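# Hang the blue mug on the mug tree by its handle

## Task

Put the blue mug on the mug tree so it hangs from its handle and does not touch or rest on the tree's base.

## Robot and tools

Robot: two arms, left_arm and right_arm. Each ends in a four-digit dexterous hand with an index, middle and ring finger and a thumb. right_arm has a right hand. left_arm has a left hand, its mirror image. Arm bases in the scene frame: left_arm at (+0.023, +0.295, +0.029) m, right_arm at (-0.046, -0.325, +0.029) m, both nearly unrotated. A camera stand sits behind the arms. A loose object may get a brief push from outside now and then.

Frames. Scene frame: origin at table-top height, halfway between the nominal bases. +z is up, +x points out over the table, and left_arm is on +y. Image left and right do not match arm names. Hand poses, velocities, targets and wrist-camera poses are given in each arm's own base frame. Fixed cameras and the table use the scene frame. Offsets use the current Hand target's own axes.

Hand point axes, right hand: +z runs along straight fingers toward the tips. +x runs across the palm, away from the thumb. +y points out of the palm face, which lies at y = -0.062. On the left hand +x points toward the thumb. A rigid mast on the palm side of the wrist can collide: x +0.05 to +0.10, z -0.16 to -0.11, y up to +0.06 (x sign flips on the left hand). Finger knuckles are at z = -0.017, and straight tips reach 0.139 m beyond them. Fingertips have rubber caps.

execute_actions(actions, cameras). actions is a list of actions. Each action is a list of at most 15 rows, one row per 1/30 s step. A short action repeats its final row until 15 steps are done, and each action lasts 0.5 s. Each row is one list of 48 numbers in [-1, 1] covering both arms, even when only one arm moves:
1-6: left_arm dx, dy, dz, rx, ry, rz.
7-22: left hand goals.
23: left current_limit.
24: left speed.
25-30: right_arm dx, dy, dz, rx, ry, rz.
31-46: right hand goals.
47: right current_limit.
48: right speed.

dx..rz are an offset, not a pose. They are measured from the Hand target at the start of that action, in the target's own axes. Every row counts from that same starting target, not from the row before it. Sending the same offset again therefore moves further. 1.0 equals 0.6 m or 180 degrees. rx, ry, rz together form a single rotation vector. The controller limits commanded orientation to within 40 degrees of the measured orientation. It uses damped IK and favours position over orientation. The hand often stops short of the target, and a sagging elbow leaves it lower than commanded. Send the remaining distance as a further offset, or aim higher. An all-zero action re-requests the current target. To stop pushing against something, command the target back beyond the hand point.

Hand numbers are absolute goals, not offsets. Each maps linearly between a hinge's two stops. Order: index_mcp, index_abd, index_pip, index_dip, middle_mcp, middle_abd, middle_pip, middle_dip, ring_mcp, ring_abd, ring_pip, ring_dip, thumb_cmc, thumb_axl, thumb_mcp, thumb_ipl. Each entry is (degrees at +1, at -1; straight value):
_mcp (+128, -18; -0.75), knuckle bend toward the palm.
_abd (+60, -60; 0.00), sideways swing away from the thumb.
_pip (+108, -29; -0.58).
_dip (+117, -21; -0.70).
thumb_cmc (+120, -20; -0.71), swings the thumb in front of the palm.
thumb_axl (+140, -27; -0.68), rolls the thumb.
thumb_mcp (+109, -69; -0.23).
thumb_ipl (+108, -77; -0.17).
A zero is a real goal. To hold a hand still, send back its hand_goal, hand_current_limit and hand_speed. On the right hand, ring_dip goals stop at +64.6 degrees; anything beyond is treated as +64.6.

current_limit maps -1..+1 to 0..550 mA, with a floor of 11 mA. speed sets how fast goals move, (speed+1)/2 of 8.5 rad/s. They start at +0.4 and -0.6, and the last values sent remain in force. A finger only presses when its goal lies past the object's surface. Any motor drawing 495 mA or more for 5 s in total shuts off for 10 s and holds nothing, so do not squeeze hard for long.

Results give end_effector_position (m) and end_effector_quat_wxyz per arm in its base frame, plus Hand target, joint positions, velocities and torques. Torques 3 and 4 wrap at ±28 N m. Hand fields: hand_goal, hand_measured, hand_current_ma, and hand_state (moving/goal/blocked/overload). Position readings can be a few cm off. Images are returned only when actions is empty or cameras lists names ("all" for all). Cameras: cam_head_left, cam_head_right, cam_high, cam_low, cam_left_wrist, cam_right_wrist. An unknown name makes the call invalid.

zoom_image(camera, region=[x0,y0,x1,y1]) magnifies part of the newest image of that camera, at most 504x504 px.

read_manual(section) returns licence text only. finished_scene(scene) ends the scene and cannot be undone. The mug must stay hung without the robot holding it.

Avoid: dropping the mug or releasing it while it moves, hard hits or pushes, collisions or pressure between the two arms, one hand gripping the other's fingers, and knocking anything off the work area. Long outstretched holds or pushes toward unreachable poses heat motors. A MOTOR HOT line warns of this, and at 100 °C the arm goes limp and falls.

Each tool is called after "Call:" in YAML: its name, and indented under it one key for each argument.

## Session

Call:
execute_actions:
  actions: []

Scene clock: 0.00 s.
left_arm: end_effector_position=(+0.4418, -0.4200, +0.1928) hand_goal=(-0.754, +0.000, -0.576, -0.696, -0.754, +0.000, -0.576, -0.696, -0.754, +0.000, -0.576, -0.696, -0.714, -0.678, -0.226, -0.168) hand_measured=(-0.754, +0.000, -0.576, -0.696, -0.754, +0.000, -0.576, -0.696, -0.754, +0.000, -0.576, -0.696, -0.714, -0.678, -0.226, -0.168) hand_current_ma=(+0, +0, +0, +0, +0, +0, +0, +0, +0, +0, +0, +0, +0, +0, +0, +0) hand_state=(goal, goal, goal, goal, goal, goal, goal, goal, goal, goal, goal, goal, goal, goal, goal, goal) hand_current_limit=0.40 hand_speed=-0.60 end_effector_quat_wxyz=(-0.263, +0.800, -0.535, +0.068) | right_arm: end_effector_position=(+0.2369, -0.1024, +0.2386) hand_goal=(-0.754, +0.000, -0.576, -0.696, -0.754, +0.000, -0.576, -0.696, -0.754, +0.000, -0.576, -0.696, -0.714, -0.678, -0.226, -0.168) hand_measured=(-0.754, +0.000, -0.576, -0.696, -0.754, +0.000, -0.576, -0.696, -0.754, +0.000, -0.576, -0.696, -0.714, -0.678, -0.226, -0.168) hand_current_ma=(+0, +0, +0, +0, +0, +0, +0, +0, +0, +0, +0, +0, +0, +0, +0, +0) hand_state=(goal, goal, goal, goal, goal, goal, goal, goal, goal, goal, goal, goal, goal, goal, goal, goal) hand_current_limit=0.40 hand_speed=-0.60 end_effector_quat_wxyz=(+0.124, +0.112, +0.974, -0.151)
Joint positions: left_arm=[-0.786 1.968 1.987 -1.556 -0.549 1.972] | right_arm=[-0.654 0.755 0.873 -1.316 0.13 -2.02]
Joint velocities: within noise
Joint torques (N m): no reading
Heat: left arm: hottest wrist roll 35 °C; right arm: hottest elbow 37 °C.
Hand target: left_arm +0.4460, -0.4245, +0.1955; -0.262, +0.801, -0.533, +0.073 | right_arm +0.2417, -0.1061, +0.2516; +0.137, +0.113, +0.971, -0.159

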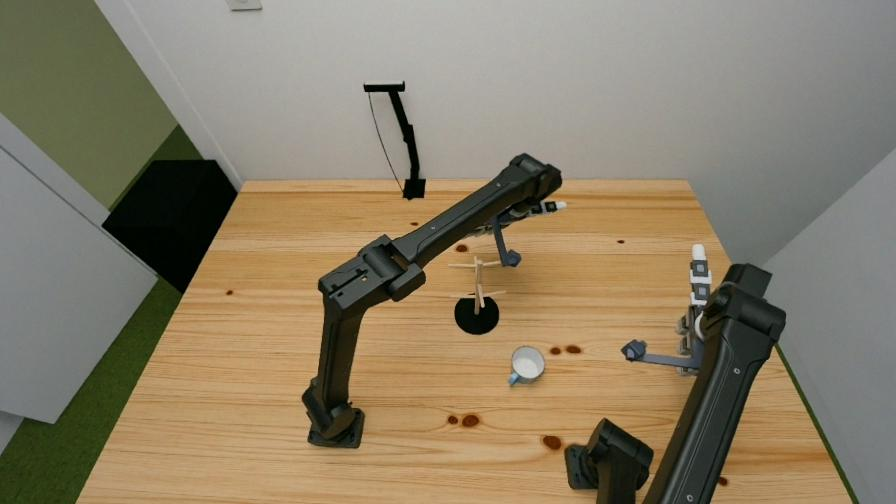

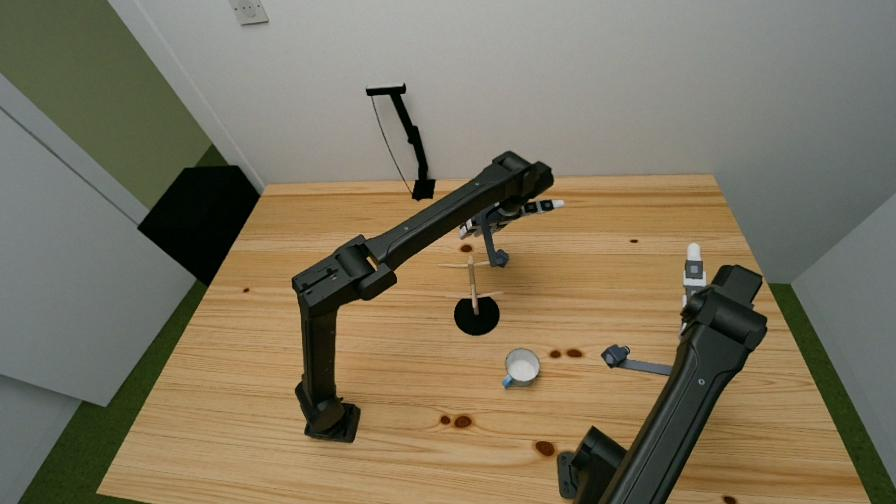

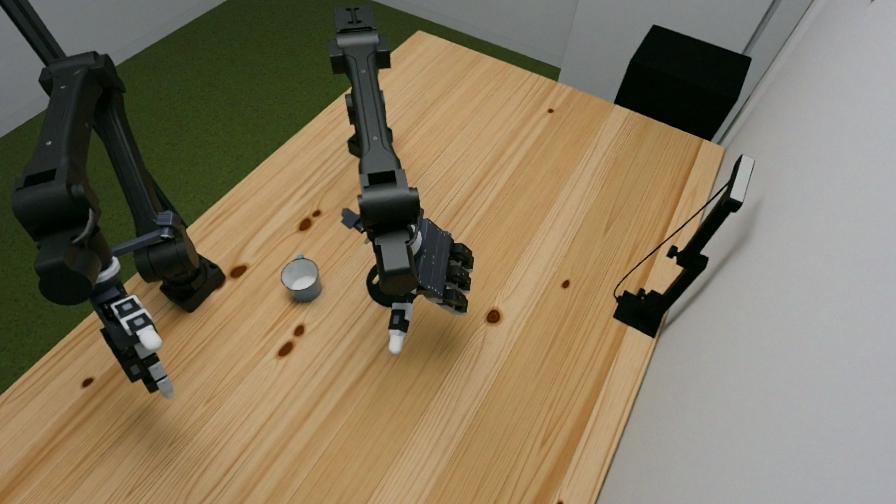

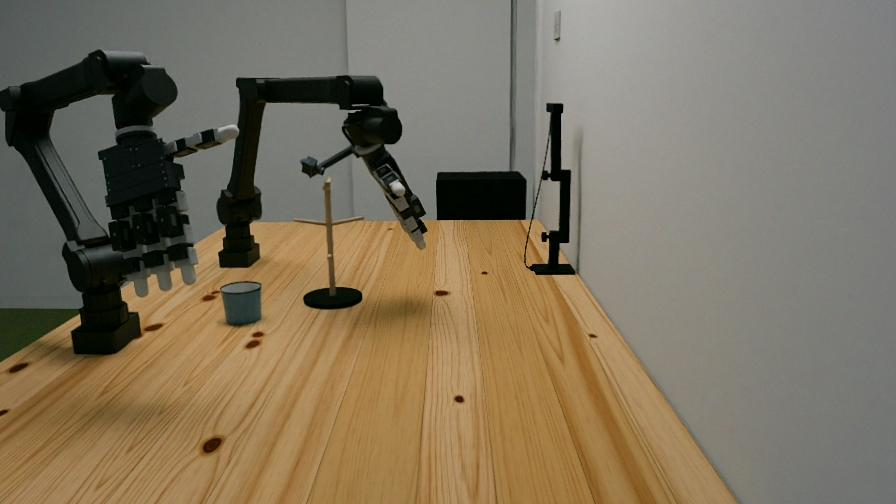

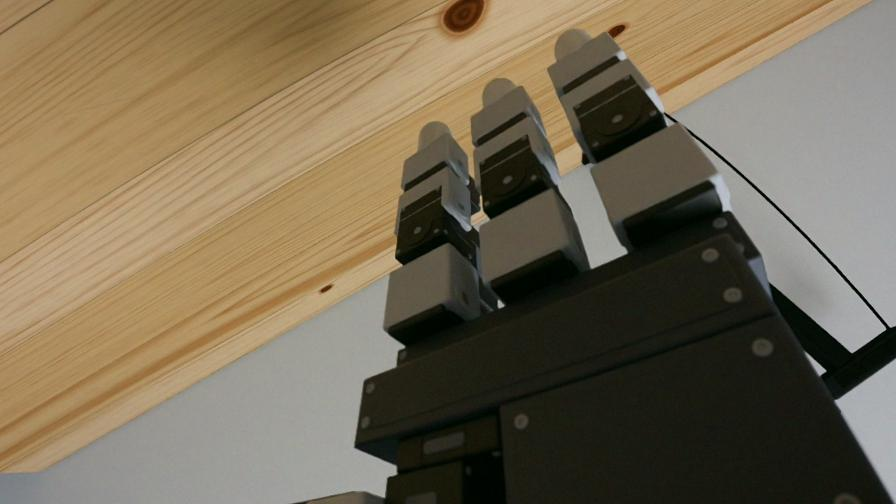

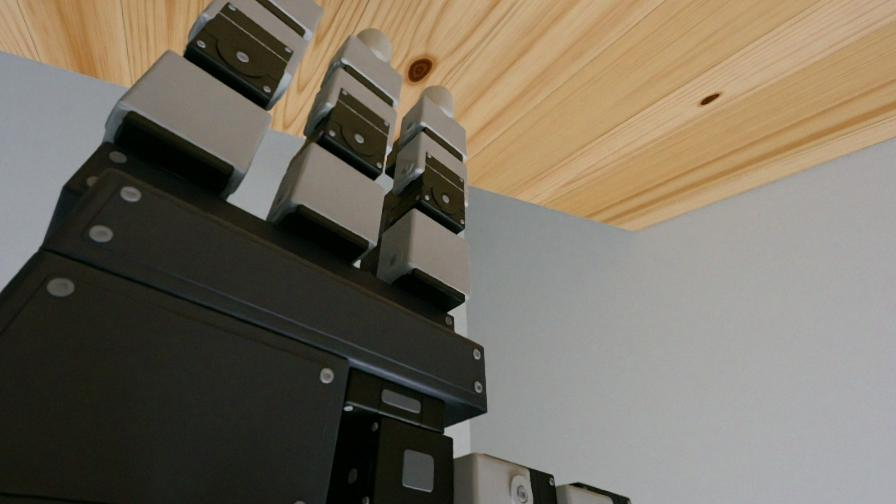

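Call:
zoom_image:
  camera: "cam_head_left"
  region: [420, 220, 600, 400]

Call:
zoom_image:
  camera: "cam_low"
  region: [180, 150, 420, 340]

Call:
zoom_image:
  camera: "cam_high"
  region: [250, 180, 500, 370]

Call:
zoom_image:
  camera: "cam_head_right"
  region: [420, 220, 600, 400]

Scaled by 2.800 from the camera's 896x504 image, which has a finer 1280x720 frame.

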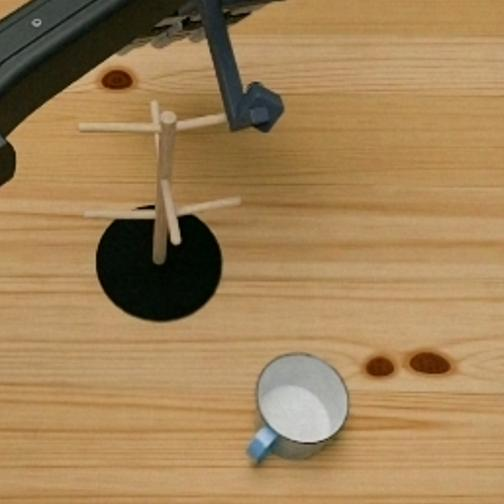

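Scaled by 2.100 from the camera's 896x504 image, which has a finer 1280x720 frame.

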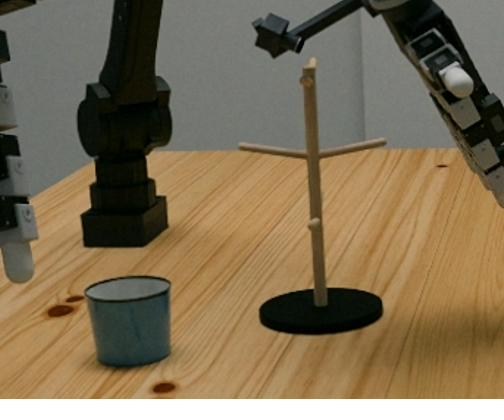

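Scaled by 2.016 from the camera's 896x504 image, which has a finer 1280x720 frame.

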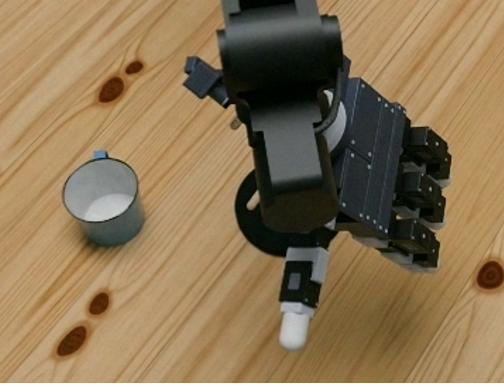

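Scaled by 2.800 from the camera's 896x504 image, which has a finer 1280x720 frame.

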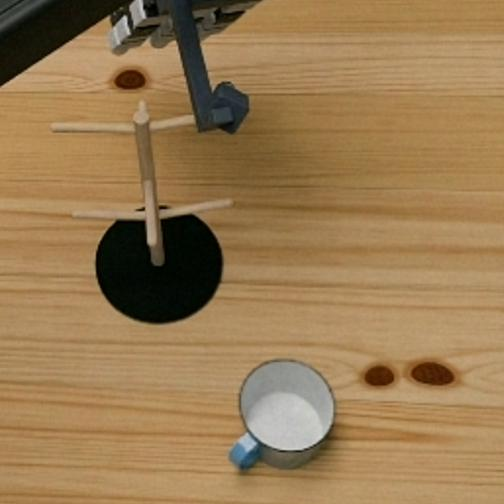

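Call:
zoom_image:
  camera: "cam_head_left"
  region: [498, 335, 558, 395]

Call:
zoom_image:
  camera: "cam_head_right"
  region: [490, 340, 550, 400]

Call:
zoom_image:
  camera: "cam_high"
  region: [265, 240, 335, 310]

Scaled by 8.400 from the camera's 896x504 image, which has a finer 1280x720 frame.

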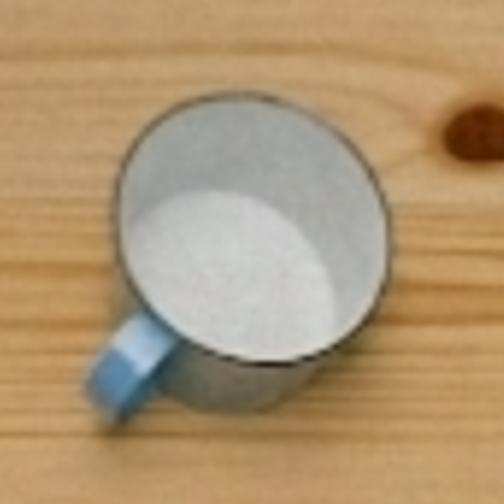

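Scaled by 8.400 from the camera's 896x504 image, which has a finer 1280x720 frame.

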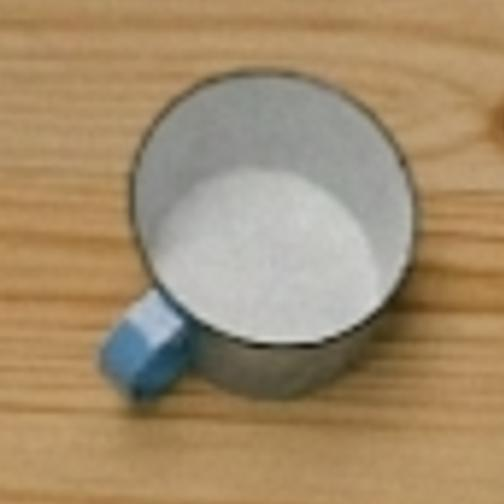

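Scaled by 7.200 from the camera's 896x504 image, which has a finer 1280x720 frame.

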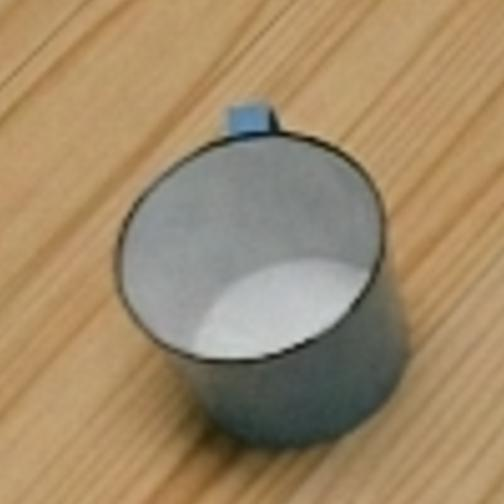

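Call:
execute_actions:
  actions:
    - [[-0.016,-0.05,-0.085,0,0,0,-0.754,0,-0.576,-0.696,-0.754,0,-0.576,-0.696,-0.754,0,-0.576,-0.696,-0.714,-0.678,-0.226,-0.168,0.4,-0.6,0,0,0,0,0,0,-0.754,0,-0.576,-0.696,-0.754,0,-0.576,-0.696,-0.754,0,-0.576,-0.696,-0.714,-0.678,-0.226,-0.168,0.4,-0.6]]

Scene clock: 359.57 s.
left_arm: end_effector_position=(+0.4433, -0.4216, +0.2466) hand_goal=(-0.754, +0.000, -0.576, -0.696, -0.754, +0.000, -0.576, -0.696, -0.754, +0.000, -0.576, -0.696, -0.714, -0.678, -0.226, -0.168) hand_measured=(-0.750, +0.000, -0.576, -0.696, -0.750, +0.000, -0.576, -0.696, -0.750, +0.000, -0.576, -0.696, -0.710, -0.678, -0.224, -0.168) hand_current_ma=(+1, +0, +0, +0, +1, +0, +0, +0, +1, +0, +0, +0, +0, +0, +0, +0) hand_state=(goal, goal, goal, goal, goal, goal, goal, goal, goal, goal, goal, goal, goal, goal, goal, goal) hand_current_limit=0.40 hand_speed=-0.60 end_effector_quat_wxyz=(-0.260, +0.802, -0.531, +0.083) | right_arm: end_effector_position=(+0.2369, -0.1024, +0.2386) hand_goal=(-0.754, +0.000, -0.576, -0.696, -0.754, +0.000, -0.576, -0.696, -0.754, +0.000, -0.576, -0.696, -0.714, -0.678, -0.226, -0.168) hand_measured=(-0.752, +0.000, -0.576, -0.696, -0.752, +0.000, -0.576, -0.696, -0.752, +0.000, -0.576, -0.696, -0.714, -0.678, -0.224, -0.168) hand_current_ma=(+0, +0, +0, +0, +0, +0, +0, +0, +0, +0, +0, +0, +0, +0, +1, +0) hand_state=(goal, goal, goal, goal, goal, goal, goal, goal, goal, goal, goal, goal, goal, goal, goal, goal) hand_current_limit=0.40 hand_speed=-0.60 end_effector_quat_wxyz=(+0.124, +0.112, +0.974, -0.151)
Joint positions: left_arm=[-0.786 1.962 2.119 -1.662 -0.549 1.972] | right_arm=[-0.654 0.755 0.873 -1.316 0.13 -2.02]
Joint torques (N m): left_arm=[1.2 -21.66 11.89 -0.29 -0.44 -0.03] | right_arm=[0.09 -2.14 12.78 1.07 0 0.08]
Heat: left arm: hottest elbow 46 °C; right arm: hottest elbow 52 °C.
Hand target: left_arm +0.4463, -0.4245, +0.2557; -0.261, +0.801, -0.533, +0.074 | right_arm +0.2417, -0.1061, +0.2516; +0.137, +0.113, +0.971, -0.159
Off the commanded pose: left_arm 0.010 m, 1 deg | right_arm 0.014 m, 2 deg.
joint sent to its limit (left arm) — joint 4 (wrist pitch), lower limit. The joint targets still meet the commanded pose.

Call:
execute_actions:
  actions:
    - [[-0.134,-0.044,0.051,0,0,0,-0.754,0,-0.576,-0.696,-0.754,0,-0.576,-0.696,-0.754,0,-0.576,-0.696,-0.714,-0.678,-0.226,-0.168,0.4,-0.6,0,0,0,0,0,0,-0.754,0,-0.576,-0.696,-0.754,0,-0.576,-0.696,-0.754,0,-0.576,-0.696,-0.714,-0.678,-0.226,-0.168,0.4,-0.6]]
    - [[-0.134,-0.044,0.051,0,0,0,-0.754,0,-0.576,-0.696,-0.754,0,-0.576,-0.696,-0.754,0,-0.576,-0.696,-0.714,-0.678,-0.226,-0.168,0.4,-0.6,0,0,0,0,0,0,-0.754,0,-0.576,-0.696,-0.754,0,-0.576,-0.696,-0.754,0,-0.576,-0.696,-0.714,-0.678,-0.226,-0.168,0.4,-0.6]]
    - [[-0.134,-0.044,0.051,0,0,0,-0.754,0,-0.576,-0.696,-0.754,0,-0.576,-0.696,-0.754,0,-0.576,-0.696,-0.714,-0.678,-0.226,-0.168,0.4,-0.6,0,0,0,0,0,0,-0.754,0,-0.576,-0.696,-0.754,0,-0.576,-0.696,-0.754,0,-0.576,-0.696,-0.714,-0.678,-0.226,-0.168,0.4,-0.6]]

Scene clock: 376.20 s.
left_arm: end_effector_position=(+0.4438, -0.1506, +0.2551) hand_goal=(-0.754, +0.000, -0.576, -0.696, -0.754, +0.000, -0.576, -0.696, -0.754, +0.000, -0.576, -0.696, -0.714, -0.678, -0.226, -0.168) hand_measured=(-0.748, +0.000, -0.576, -0.696, -0.748, +0.000, -0.576, -0.696, -0.748, +0.000, -0.576, -0.696, -0.708, -0.678, -0.224, -0.168) hand_current_ma=(+2, +0, +0, +0, +1, +0, +0, +0, +1, +0, +0, +0, +1, +0, +0, +0) hand_state=(goal, goal, goal, goal, goal, goal, goal, goal, goal, goal, goal, goal, goal, goal, goal, goal) hand_current_limit=0.40 hand_speed=-0.60 end_effector_quat_wxyz=(-0.313, +0.858, -0.406, +0.019) | right_arm: end_effector_position=(+0.2369, -0.1024, +0.2386) hand_goal=(-0.754, +0.000, -0.576, -0.696, -0.754, +0.000, -0.576, -0.696, -0.754, +0.000, -0.576, -0.696, -0.714, -0.678, -0.226, -0.168) hand_measured=(-0.752, +0.000, -0.576, -0.696, -0.752, +0.000, -0.576, -0.696, -0.752, +0.000, -0.576, -0.696, -0.714, -0.678, -0.224, -0.168) hand_current_ma=(+0, +0, +0, +0, +0, +0, +0, +0, +0, +0, +0, +0, +0, +0, +1, +0) hand_state=(goal, goal, goal, goal, goal, goal, goal, goal, goal, goal, goal, goal, goal, goal, goal, goal) hand_current_limit=0.40 hand_speed=-0.60 end_effector_quat_wxyz=(+0.124, +0.112, +0.974, -0.151)
Joint positions: left_arm=[-0.399 1.564 1.592 -1.522 -0.634 2.081] | right_arm=[-0.654 0.755 0.873 -1.316 0.13 -2.02]
Joint torques (N m): left_arm=[0.26 -15.91 8.96 1.03 -0.58 -0.04] | right_arm=[0.09 -2.67 12.77 1.09 0.01 0.08]
Heat: left arm: hottest elbow 48 °C; right arm: hottest elbow 53 °C.
Hand target: left_arm +0.4460, -0.1545, +0.2555; -0.261, +0.801, -0.533, +0.074 | right_arm +0.2417, -0.1061, +0.2516; +0.137, +0.113, +0.971, -0.159
Off the commanded pose: left_arm 0.004 m, 18 deg | right_arm 0.014 m, 2 deg.
joint sent to its limit (left arm) — joint 6 (wrist roll), upper limit. The joint targets are off in orientation, not in position.

Call:
execute_actions:
  actions:
    - [[-0.0703,0.1285,-0.1485,-0.0191,-0.0684,-0.2154,-0.754,0,-0.576,-0.696,-0.754,0,-0.576,-0.696,-0.754,0,-0.576,-0.696,-0.714,-0.678,-0.226,-0.168,0.4,-0.6,0,0,0,0,0,0,-0.754,0,-0.576,-0.696,-0.754,0,-0.576,-0.696,-0.754,0,-0.576,-0.696,-0.714,-0.678,-0.226,-0.168,0.4,-0.6]]
    - [[-0.1008,0.0869,-0.1272,0,-0.1,-0.1732,-0.754,0,-0.576,-0.696,-0.754,0,-0.576,-0.696,-0.754,0,-0.576,-0.696,-0.714,-0.678,-0.226,-0.168,0.4,-0.6,0,0,0,0,0,0,-0.754,0,-0.576,-0.696,-0.754,0,-0.576,-0.696,-0.754,0,-0.576,-0.696,-0.714,-0.678,-0.226,-0.168,0.4,-0.6]]

Scene clock: 403.17 s.
left_arm: end_effector_position=(+0.2435, -0.2151, +0.3398) hand_goal=(-0.754, +0.000, -0.576, -0.696, -0.754, +0.000, -0.576, -0.696, -0.754, +0.000, -0.576, -0.696, -0.714, -0.678, -0.226, -0.168) hand_measured=(-0.748, -0.002, -0.576, -0.696, -0.750, -0.002, -0.576, -0.696, -0.750, -0.002, -0.576, -0.696, -0.710, -0.678, -0.222, -0.168) hand_current_ma=(+1, +0, +0, +0, +1, +0, +0, +0, +1, +0, +0, +0, +0, +0, +1, +0) hand_state=(goal, goal, goal, goal, goal, goal, goal, goal, goal, goal, goal, goal, goal, goal, goal, goal) hand_current_limit=0.40 hand_speed=-0.60 end_effector_quat_wxyz=(-0.049, +0.986, -0.006, +0.162) | right_arm: end_effector_position=(+0.2369, -0.1024, +0.2386) hand_goal=(-0.754, +0.000, -0.576, -0.696, -0.754, +0.000, -0.576, -0.696, -0.754, +0.000, -0.576, -0.696, -0.714, -0.678, -0.226, -0.168) hand_measured=(-0.752, +0.000, -0.576, -0.696, -0.752, +0.000, -0.576, -0.696, -0.752, +0.000, -0.576, -0.696, -0.714, -0.678, -0.224, -0.168) hand_current_ma=(+0, +0, +0, +0, +0, +0, +0, +0, +0, +0, +0, +0, +0, +0, +1, +0) hand_state=(goal, goal, goal, goal, goal, goal, goal, goal, goal, goal, goal, goal, goal, goal, goal, goal) hand_current_limit=0.40 hand_speed=-0.60 end_effector_quat_wxyz=(+0.124, +0.112, +0.974, -0.151)
Joint positions: left_arm=[-0.72 0.904 1.188 -1.668 -0.286 0.889] | right_arm=[-0.654 0.755 0.873 -1.316 0.13 -2.02]
Joint torques (N m): left_arm=[-0.38 -3.78 9.09 0.35 -0.16 -0.36] | right_arm=[0.21 -2.02 12.83 1.13 0.01 0.1]
Heat: left arm: hottest elbow 47 °C; right arm: hottest elbow 53 °C.
Hand target: left_arm +0.2399, -0.2199, +0.3398; -0.258, +0.961, +0.093, -0.025 | right_arm +0.2417, -0.1061, +0.2516; +0.137, +0.113, +0.971, -0.159
Off the commanded pose: left_arm 0.006 m, 34 deg | right_arm 0.014 m, 2 deg.
joint sent to its limit (left arm) — joint 4 (wrist pitch), lower limit. The joint targets are off in orientation, not in position.

Call:
execute_actions:
  actions:
    - [[-0.0745,0.1717,0.0548,-0.111,-0.0551,-0.1514,-0.754,0,-0.576,-0.696,-0.754,0,-0.576,-0.696,-0.754,0,-0.576,-0.696,-0.714,-0.678,-0.226,-0.168,0.4,-0.6,0,0,0,0,0,0,-0.754,0,-0.576,-0.696,-0.754,0,-0.576,-0.696,-0.754,0,-0.576,-0.696,-0.714,-0.678,-0.226,-0.168,0.4,-0.6]]
    - [[-0.1475,0.0709,-0.0125,0,-0.0347,-0.197,-0.959,0,0.153,-0.551,-0.959,0,0.153,-0.551,-0.959,0,0.153,-0.551,0.571,-0.678,-0.337,0.157,0.4,-0.6,0,0,0,0,0,0,-0.754,0,-0.576,-0.696,-0.754,0,-0.576,-0.696,-0.754,0,-0.576,-0.696,-0.714,-0.678,-0.226,-0.168,0.4,-0.6]]
  cameras: ["cam_head_left", "cam_low"]

Scene clock: 425.50 s.
left_arm: end_effector_position=(+0.1684, -0.3787, +0.2489) hand_goal=(-0.960, +0.000, +0.152, -0.552, -0.960, +0.000, +0.152, -0.552, -0.960, +0.000, +0.152, -0.552, +0.570, -0.678, -0.338, +0.156) hand_measured=(-0.950, +0.000, +0.148, -0.554, -0.952, +0.000, +0.148, -0.556, -0.952, -0.002, +0.148, -0.554, +0.568, -0.678, -0.328, +0.154) hand_current_ma=(+3, +0, +0, +0, +2, +0, +0, +0, +2, +0, -1, +0, +0, +0, +4, +0) hand_state=(goal, goal, goal, goal, goal, goal, goal, goal, goal, goal, goal, goal, goal, goal, goal, goal) hand_current_limit=0.40 hand_speed=-0.60 end_effector_quat_wxyz=(-0.069, +0.794, +0.601, -0.064) | right_arm: end_effector_position=(+0.2369, -0.1024, +0.2386) hand_goal=(-0.754, +0.000, -0.576, -0.696, -0.754, +0.000, -0.576, -0.696, -0.754, +0.000, -0.576, -0.696, -0.714, -0.678, -0.226, -0.168) hand_measured=(-0.752, +0.000, -0.576, -0.696, -0.752, +0.000, -0.576, -0.696, -0.752, +0.000, -0.576, -0.696, -0.714, -0.678, -0.224, -0.168) hand_current_ma=(+0, +0, +0, +0, +0, +0, +0, +0, +0, +0, +0, +0, +0, +0, +1, +0) hand_state=(goal, goal, goal, goal, goal, goal, goal, goal, goal, goal, goal, goal, goal, goal, goal, goal) hand_current_limit=0.40 hand_speed=-0.60 end_effector_quat_wxyz=(+0.124, +0.112, +0.974, -0.151)
Joint positions: left_arm=[-1.281 1.401 1.385 -1.641 0.168 -0.999] | right_arm=[-0.654 0.755 0.873 -1.316 0.13 -2.02]
Joint torques (N m): left_arm=[-0.26 -11.16 11.85 -0.49 0.01 -0.29] | right_arm=[0.38 -2.14 12.71 1.03 0.02 0.11]
Heat: left arm: hottest elbow 47 °C; right arm: hottest elbow 53 °C.
Hand target: left_arm +0.1697, -0.3896, +0.2602; -0.066, +0.786, +0.612, -0.054 | right_arm +0.2417, -0.1061, +0.2516; +0.137, +0.113, +0.971, -0.159
Off the commanded pose: left_arm 0.016 m, 2 deg | right_arm 0.014 m, 2 deg.
Images, in order (width x height): cam_head_left 896x504, cam_low 896x504.

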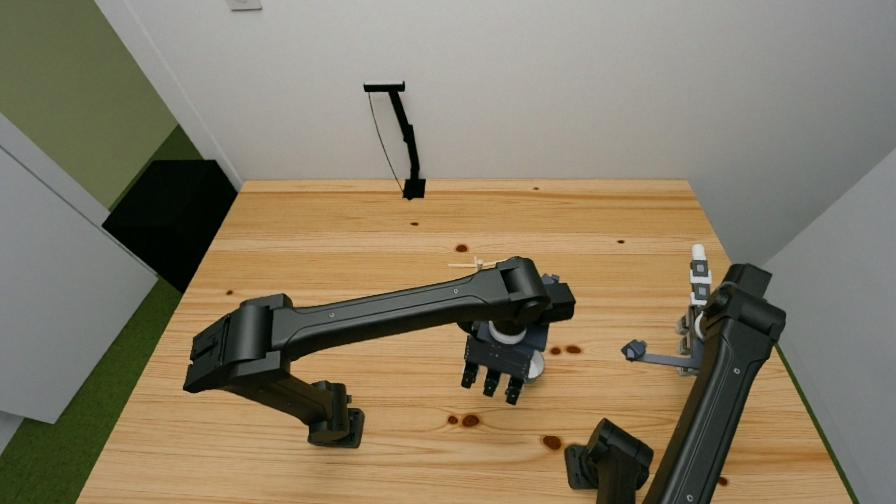

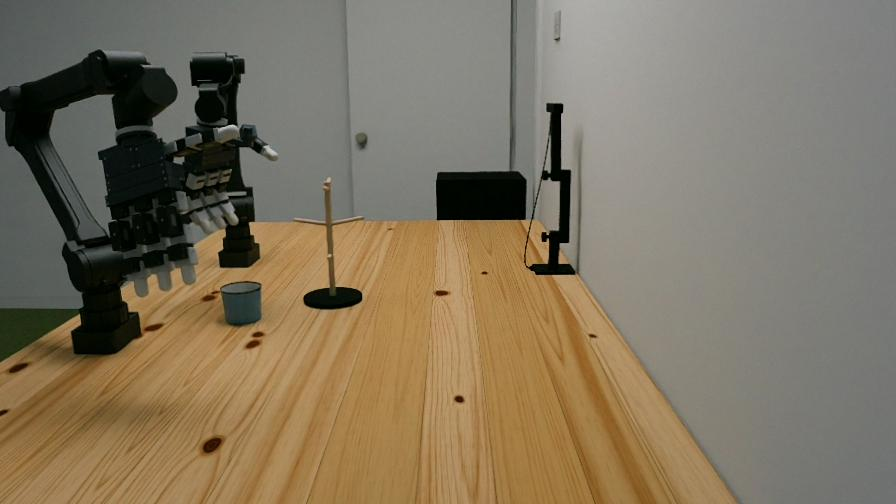

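Call:
execute_actions:
  actions:
    - [[-0.101,0.0108,0.015,0.111,-0.0418,-0.1149,-0.959,0,0.153,-0.551,-0.959,0,0.153,-0.551,-0.959,0,0.153,-0.551,0.571,-0.678,-0.337,0.157,0.4,-0.6,0,0,0,0,0,0,-0.754,0,-0.576,-0.696,-0.754,0,-0.576,-0.696,-0.754,0,-0.576,-0.696,-0.714,-0.678,-0.226,-0.168,0.4,-0.6]]
    - [[-0.0452,0.0303,0.0788,0.111,-0.0786,-0.0936,-0.959,0,0.153,-0.551,-0.959,0,0.153,-0.551,-0.959,0,0.153,-0.551,0.571,-0.678,-0.337,0.157,0.4,-0.6,0,0,0,0,0,0,-0.754,0,-0.576,-0.696,-0.754,0,-0.576,-0.696,-0.754,0,-0.576,-0.696,-0.714,-0.678,-0.226,-0.168,0.4,-0.6]]
  cameras: ["cam_head_left", "cam_head_right", "cam_low", "cam_left_wrist", "cam_high"]

Scene clock: 436.27 s.
left_arm: end_effector_position=(+0.1572, -0.4751, +0.2014) hand_goal=(-0.960, +0.000, +0.152, -0.552, -0.960, +0.000, +0.152, -0.552, -0.960, +0.000, +0.152, -0.552, +0.570, -0.678, -0.338, +0.156) hand_measured=(-0.952, +0.000, +0.150, -0.554, -0.952, +0.000, +0.150, -0.554, -0.952, +0.000, +0.150, -0.554, +0.570, -0.678, -0.332, +0.154) hand_current_ma=(+2, +0, +0, +0, +2, +0, +0, +0, +2, +0, +0, +0, +0, +0, +2, +0) hand_state=(goal, goal, goal, goal, goal, goal, goal, goal, goal, goal, goal, goal, goal, goal, goal, goal) hand_current_limit=0.40 hand_speed=-0.60 end_effector_quat_wxyz=(-0.216, +0.459, +0.780, -0.366) | right_arm: end_effector_position=(+0.2369, -0.1024, +0.2386) hand_goal=(-0.754, +0.000, -0.576, -0.696, -0.754, +0.000, -0.576, -0.696, -0.754, +0.000, -0.576, -0.696, -0.714, -0.678, -0.226, -0.168) hand_measured=(-0.752, +0.000, -0.576, -0.696, -0.752, +0.000, -0.576, -0.696, -0.752, +0.000, -0.576, -0.696, -0.714, -0.678, -0.224, -0.168) hand_current_ma=(+0, +0, +0, +0, +0, +0, +0, +0, +0, +0, +0, +0, +0, +0, +1, +0) hand_state=(goal, goal, goal, goal, goal, goal, goal, goal, goal, goal, goal, goal, goal, goal, goal, goal) hand_current_limit=0.40 hand_speed=-0.60 end_effector_quat_wxyz=(+0.124, +0.112, +0.974, -0.151)
Joint positions: left_arm=[-1.09 1.688 1.565 -1.418 0.878 -1.61] | right_arm=[-0.654 0.755 0.873 -1.316 0.13 -2.02]
Joint torques (N m): left_arm=[0.67 -17.85 8.49 0.83 1.12 -0.35] | right_arm=[0.26 -2.49 12.78 1.11 0 0.07]
Heat: left arm: hottest elbow 49 °C; right arm: hottest elbow 53 °C.
Hand target: left_arm +0.1553, -0.4778, +0.2006; -0.213, +0.455, +0.782, -0.369 | right_arm +0.2417, -0.1061, +0.2516; +0.137, +0.113, +0.971, -0.159
Off the commanded pose: left_arm 0.003 m, 1 deg | right_arm 0.014 m, 2 deg.
camera_calibration:
cam_left_wrist: T_world_to_cam=[[0.0493222, -0.890653, 0.452001, -0.553702], [-0.04748, 0.449949, 0.891791, -0.000952485], [-0.997654, -0.0654461, -0.0200957, 0.25045], [0, 0, 0, 1]] pos_world=[0.277127, -0.476337, 0.256156]
Images, in order (width x height): cam_head_left 896x504, cam_head_right 896x504, cam_high 896x504, cam_low 896x504, cam_left_wrist 896x504.

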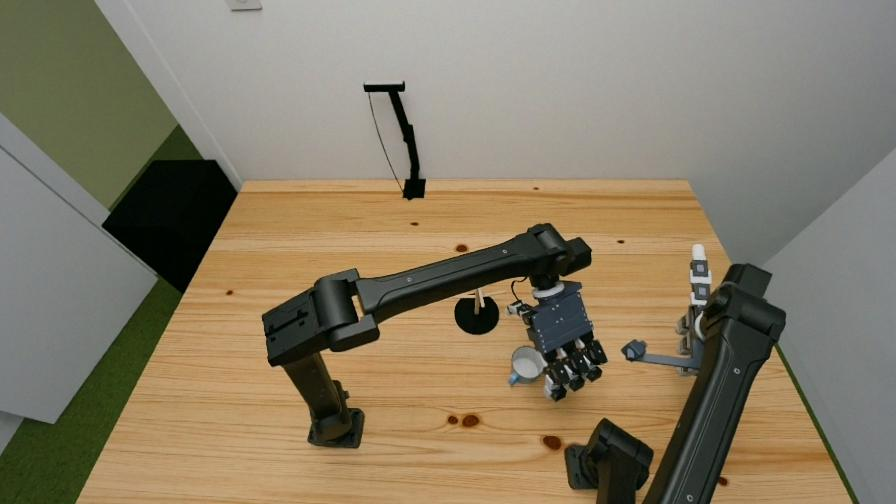

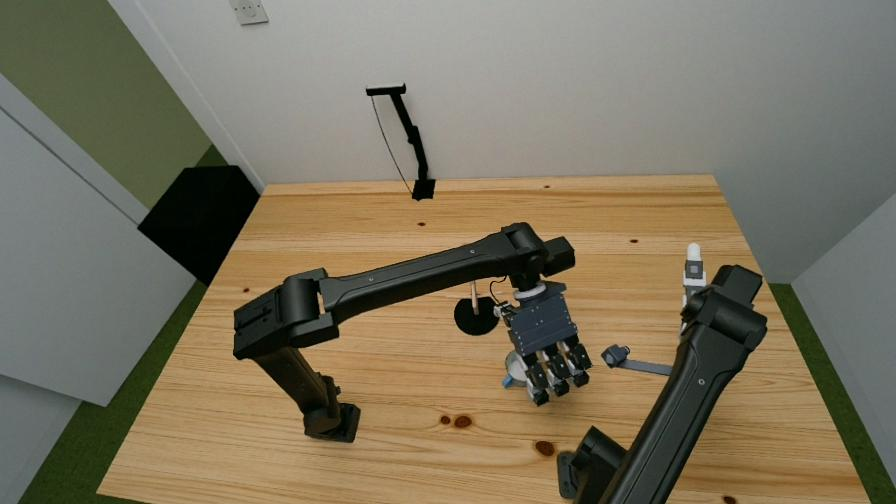

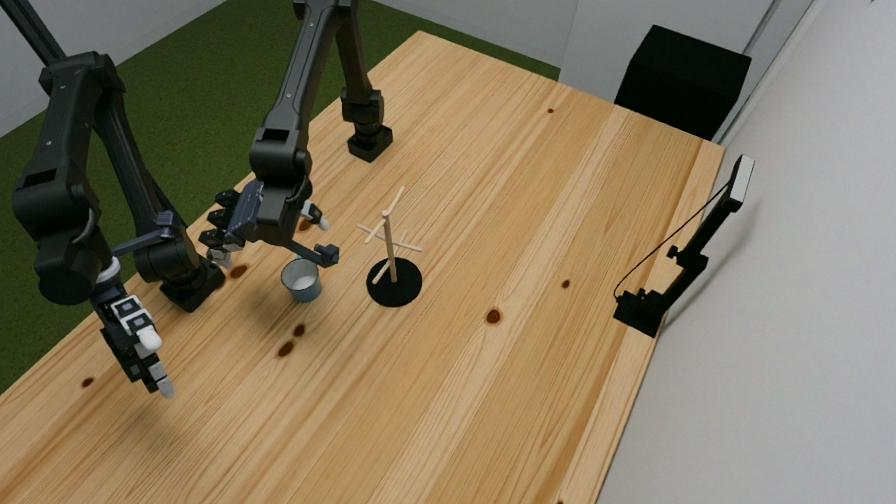

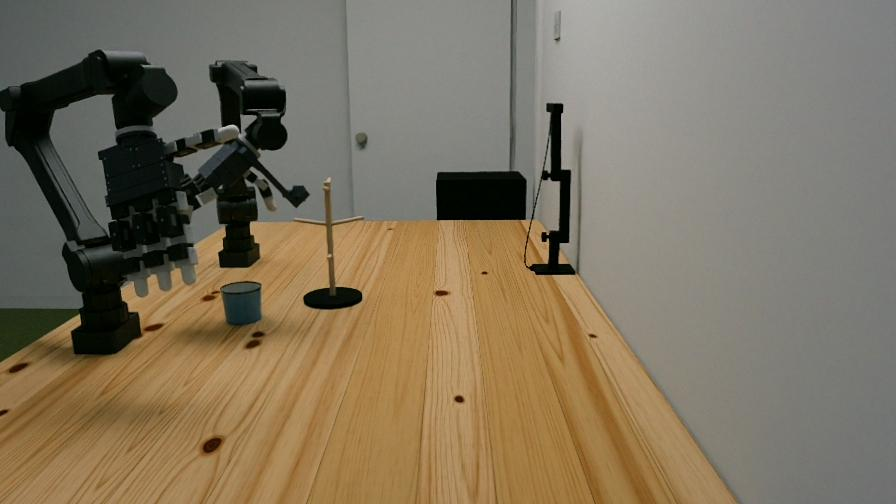

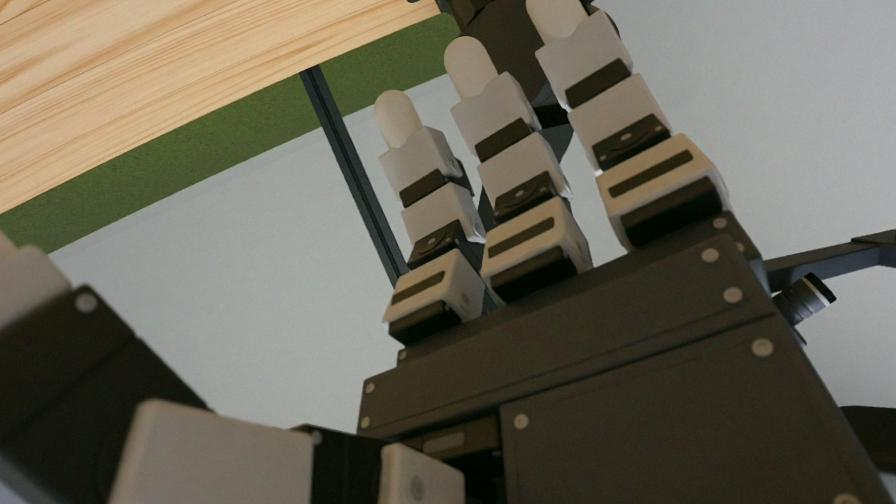

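Call:
execute_actions:
  actions:
    - [[0,0.1277,0.1071,0,0,0,-0.959,0,0.153,-0.551,-0.959,0,0.153,-0.551,-0.959,0,0.153,-0.551,0.571,-0.678,-0.337,0.157,0.4,-0.6,0,0,0,0,0,0,-0.754,0,-0.576,-0.696,-0.754,0,-0.576,-0.696,-0.754,0,-0.576,-0.696,-0.714,-0.678,-0.226,-0.168,0.4,-0.6]]
  cameras: ["cam_head_left", "cam_head_right", "cam_low", "cam_left_wrist", "cam_high"]

Call:
zoom_image:
  camera: "cam_head_left"
  region: [480, 300, 620, 420]

Call:
zoom_image:
  camera: "cam_high"
  region: [180, 160, 430, 350]

Call:
zoom_image:
  camera: "cam_low"
  region: [150, 130, 380, 350]

Scene clock: 443.57 s.
left_arm: end_effector_position=(+0.1542, -0.4715, +0.0984) hand_goal=(-0.960, +0.000, +0.152, -0.552, -0.960, +0.000, +0.152, -0.552, -0.960, +0.000, +0.152, -0.552, +0.570, -0.678, -0.338, +0.156) hand_measured=(-0.952, +0.000, +0.150, -0.554, -0.952, +0.000, +0.150, -0.554, -0.952, +0.000, +0.150, -0.554, +0.570, -0.678, -0.332, +0.154) hand_current_ma=(+2, +0, +0, +0, +2, +0, +0, +0, +2, +0, +0, +0, +0, +0, +2, +0) hand_state=(goal, goal, goal, goal, goal, goal, goal, goal, goal, goal, goal, goal, goal, goal, goal, goal) hand_current_limit=0.40 hand_speed=-0.60 end_effector_quat_wxyz=(-0.220, +0.454, +0.782, -0.367) | right_arm: end_effector_position=(+0.2369, -0.1024, +0.2386) hand_goal=(-0.754, +0.000, -0.576, -0.696, -0.754, +0.000, -0.576, -0.696, -0.754, +0.000, -0.576, -0.696, -0.714, -0.678, -0.226, -0.168) hand_measured=(-0.752, +0.000, -0.576, -0.696, -0.752, +0.000, -0.576, -0.696, -0.752, +0.000, -0.576, -0.696, -0.714, -0.678, -0.224, -0.168) hand_current_ma=(+0, +0, +0, +0, +0, +0, +0, +0, +0, +0, +0, +0, +0, +0, +1, +0) hand_state=(goal, goal, goal, goal, goal, goal, goal, goal, goal, goal, goal, goal, goal, goal, goal, goal) hand_current_limit=0.40 hand_speed=-0.60 end_effector_quat_wxyz=(+0.124, +0.112, +0.974, -0.151)
Joint positions: left_arm=[-1.09 1.747 1.363 -1.157 0.883 -1.622] | right_arm=[-0.654 0.755 0.873 -1.316 0.13 -2.02]
Joint torques (N m): left_arm=[0.62 -18.14 8.87 0.84 0.82 -0.36] | right_arm=[-0.26 -2.2 12.83 1.1 0.01 0.07]
Heat: left arm: hottest elbow 48 °C; right arm: hottest elbow 53 °C.
Hand target: left_arm +0.1549, -0.4784, +0.1006; -0.213, +0.455, +0.782, -0.369 | right_arm +0.2417, -0.1061, +0.2516; +0.137, +0.113, +0.971, -0.159
Off the commanded pose: left_arm 0.007 m, 1 deg | right_arm 0.014 m, 2 deg.
camera_calibration:
cam_left_wrist: T_world_to_cam=[[0.059616, -0.892843, 0.446404, -0.505921], [-0.0427304, 0.444507, 0.894756, 0.0855637], [-0.997306, -0.0724168, -0.0116518, 0.241349], [0, 0, 0, 1]] pos_world=[0.274516, -0.472264, 0.152099]
Images, in order (width x height): cam_head_left 896x504, cam_head_right 896x504, cam_high 896x504, cam_low 896x504, cam_left_wrist 896x504.

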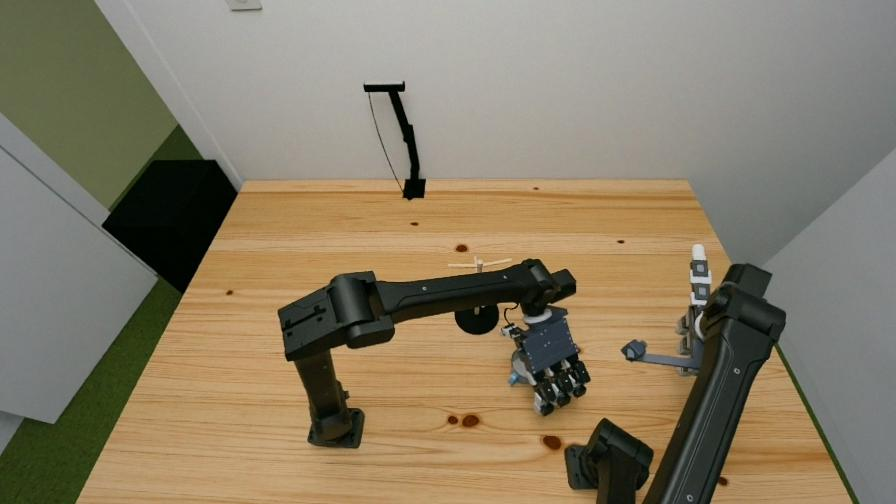

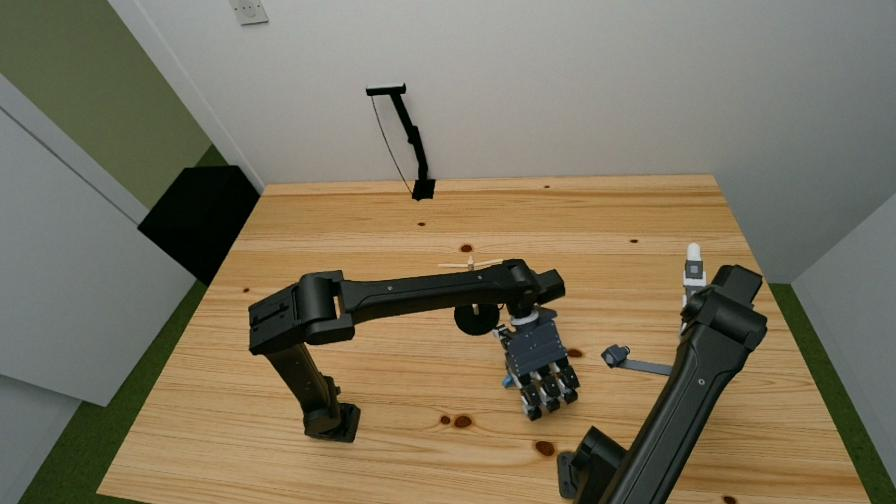

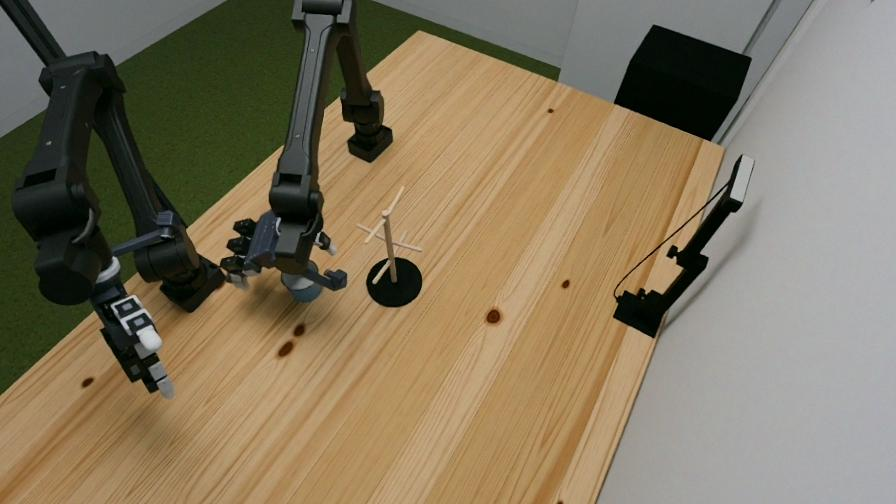

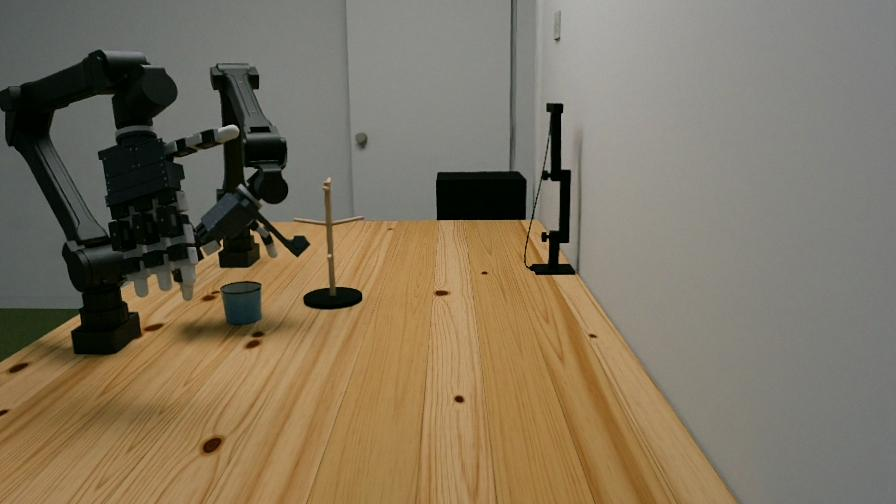

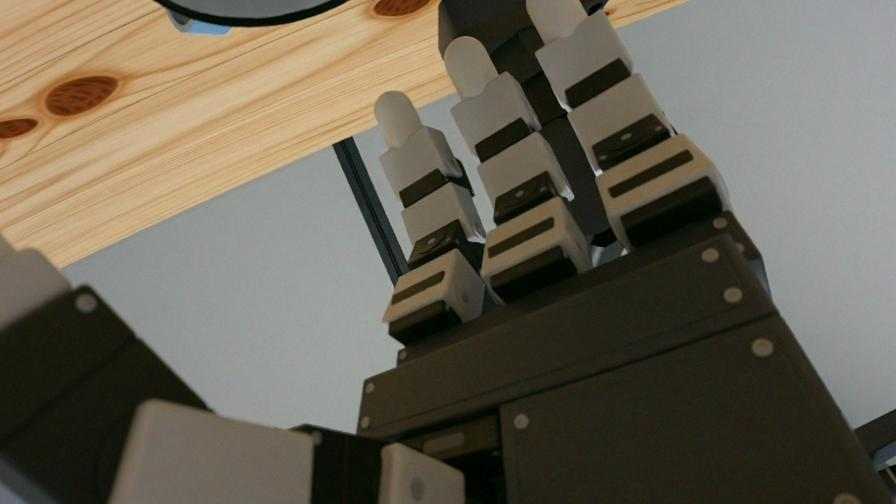

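Scaled by 3.600 from the camera's 896x504 image, which has a finer 1280x720 frame.

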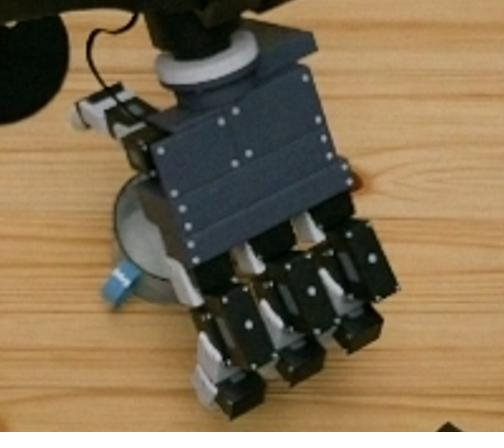

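Scaled by 2.016 from the camera's 896x504 image, which has a finer 1280x720 frame.

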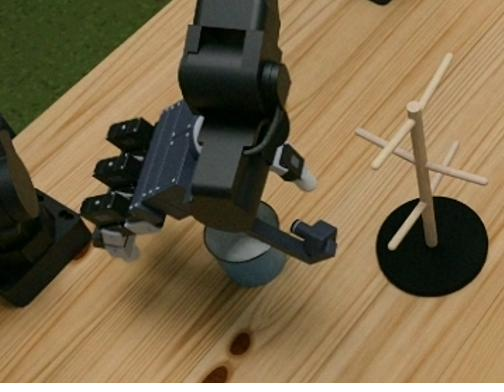

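Scaled by 2.191 from the camera's 896x504 image, which has a finer 1280x720 frame.

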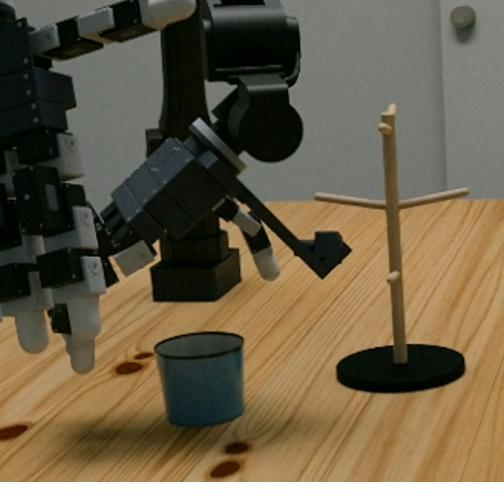

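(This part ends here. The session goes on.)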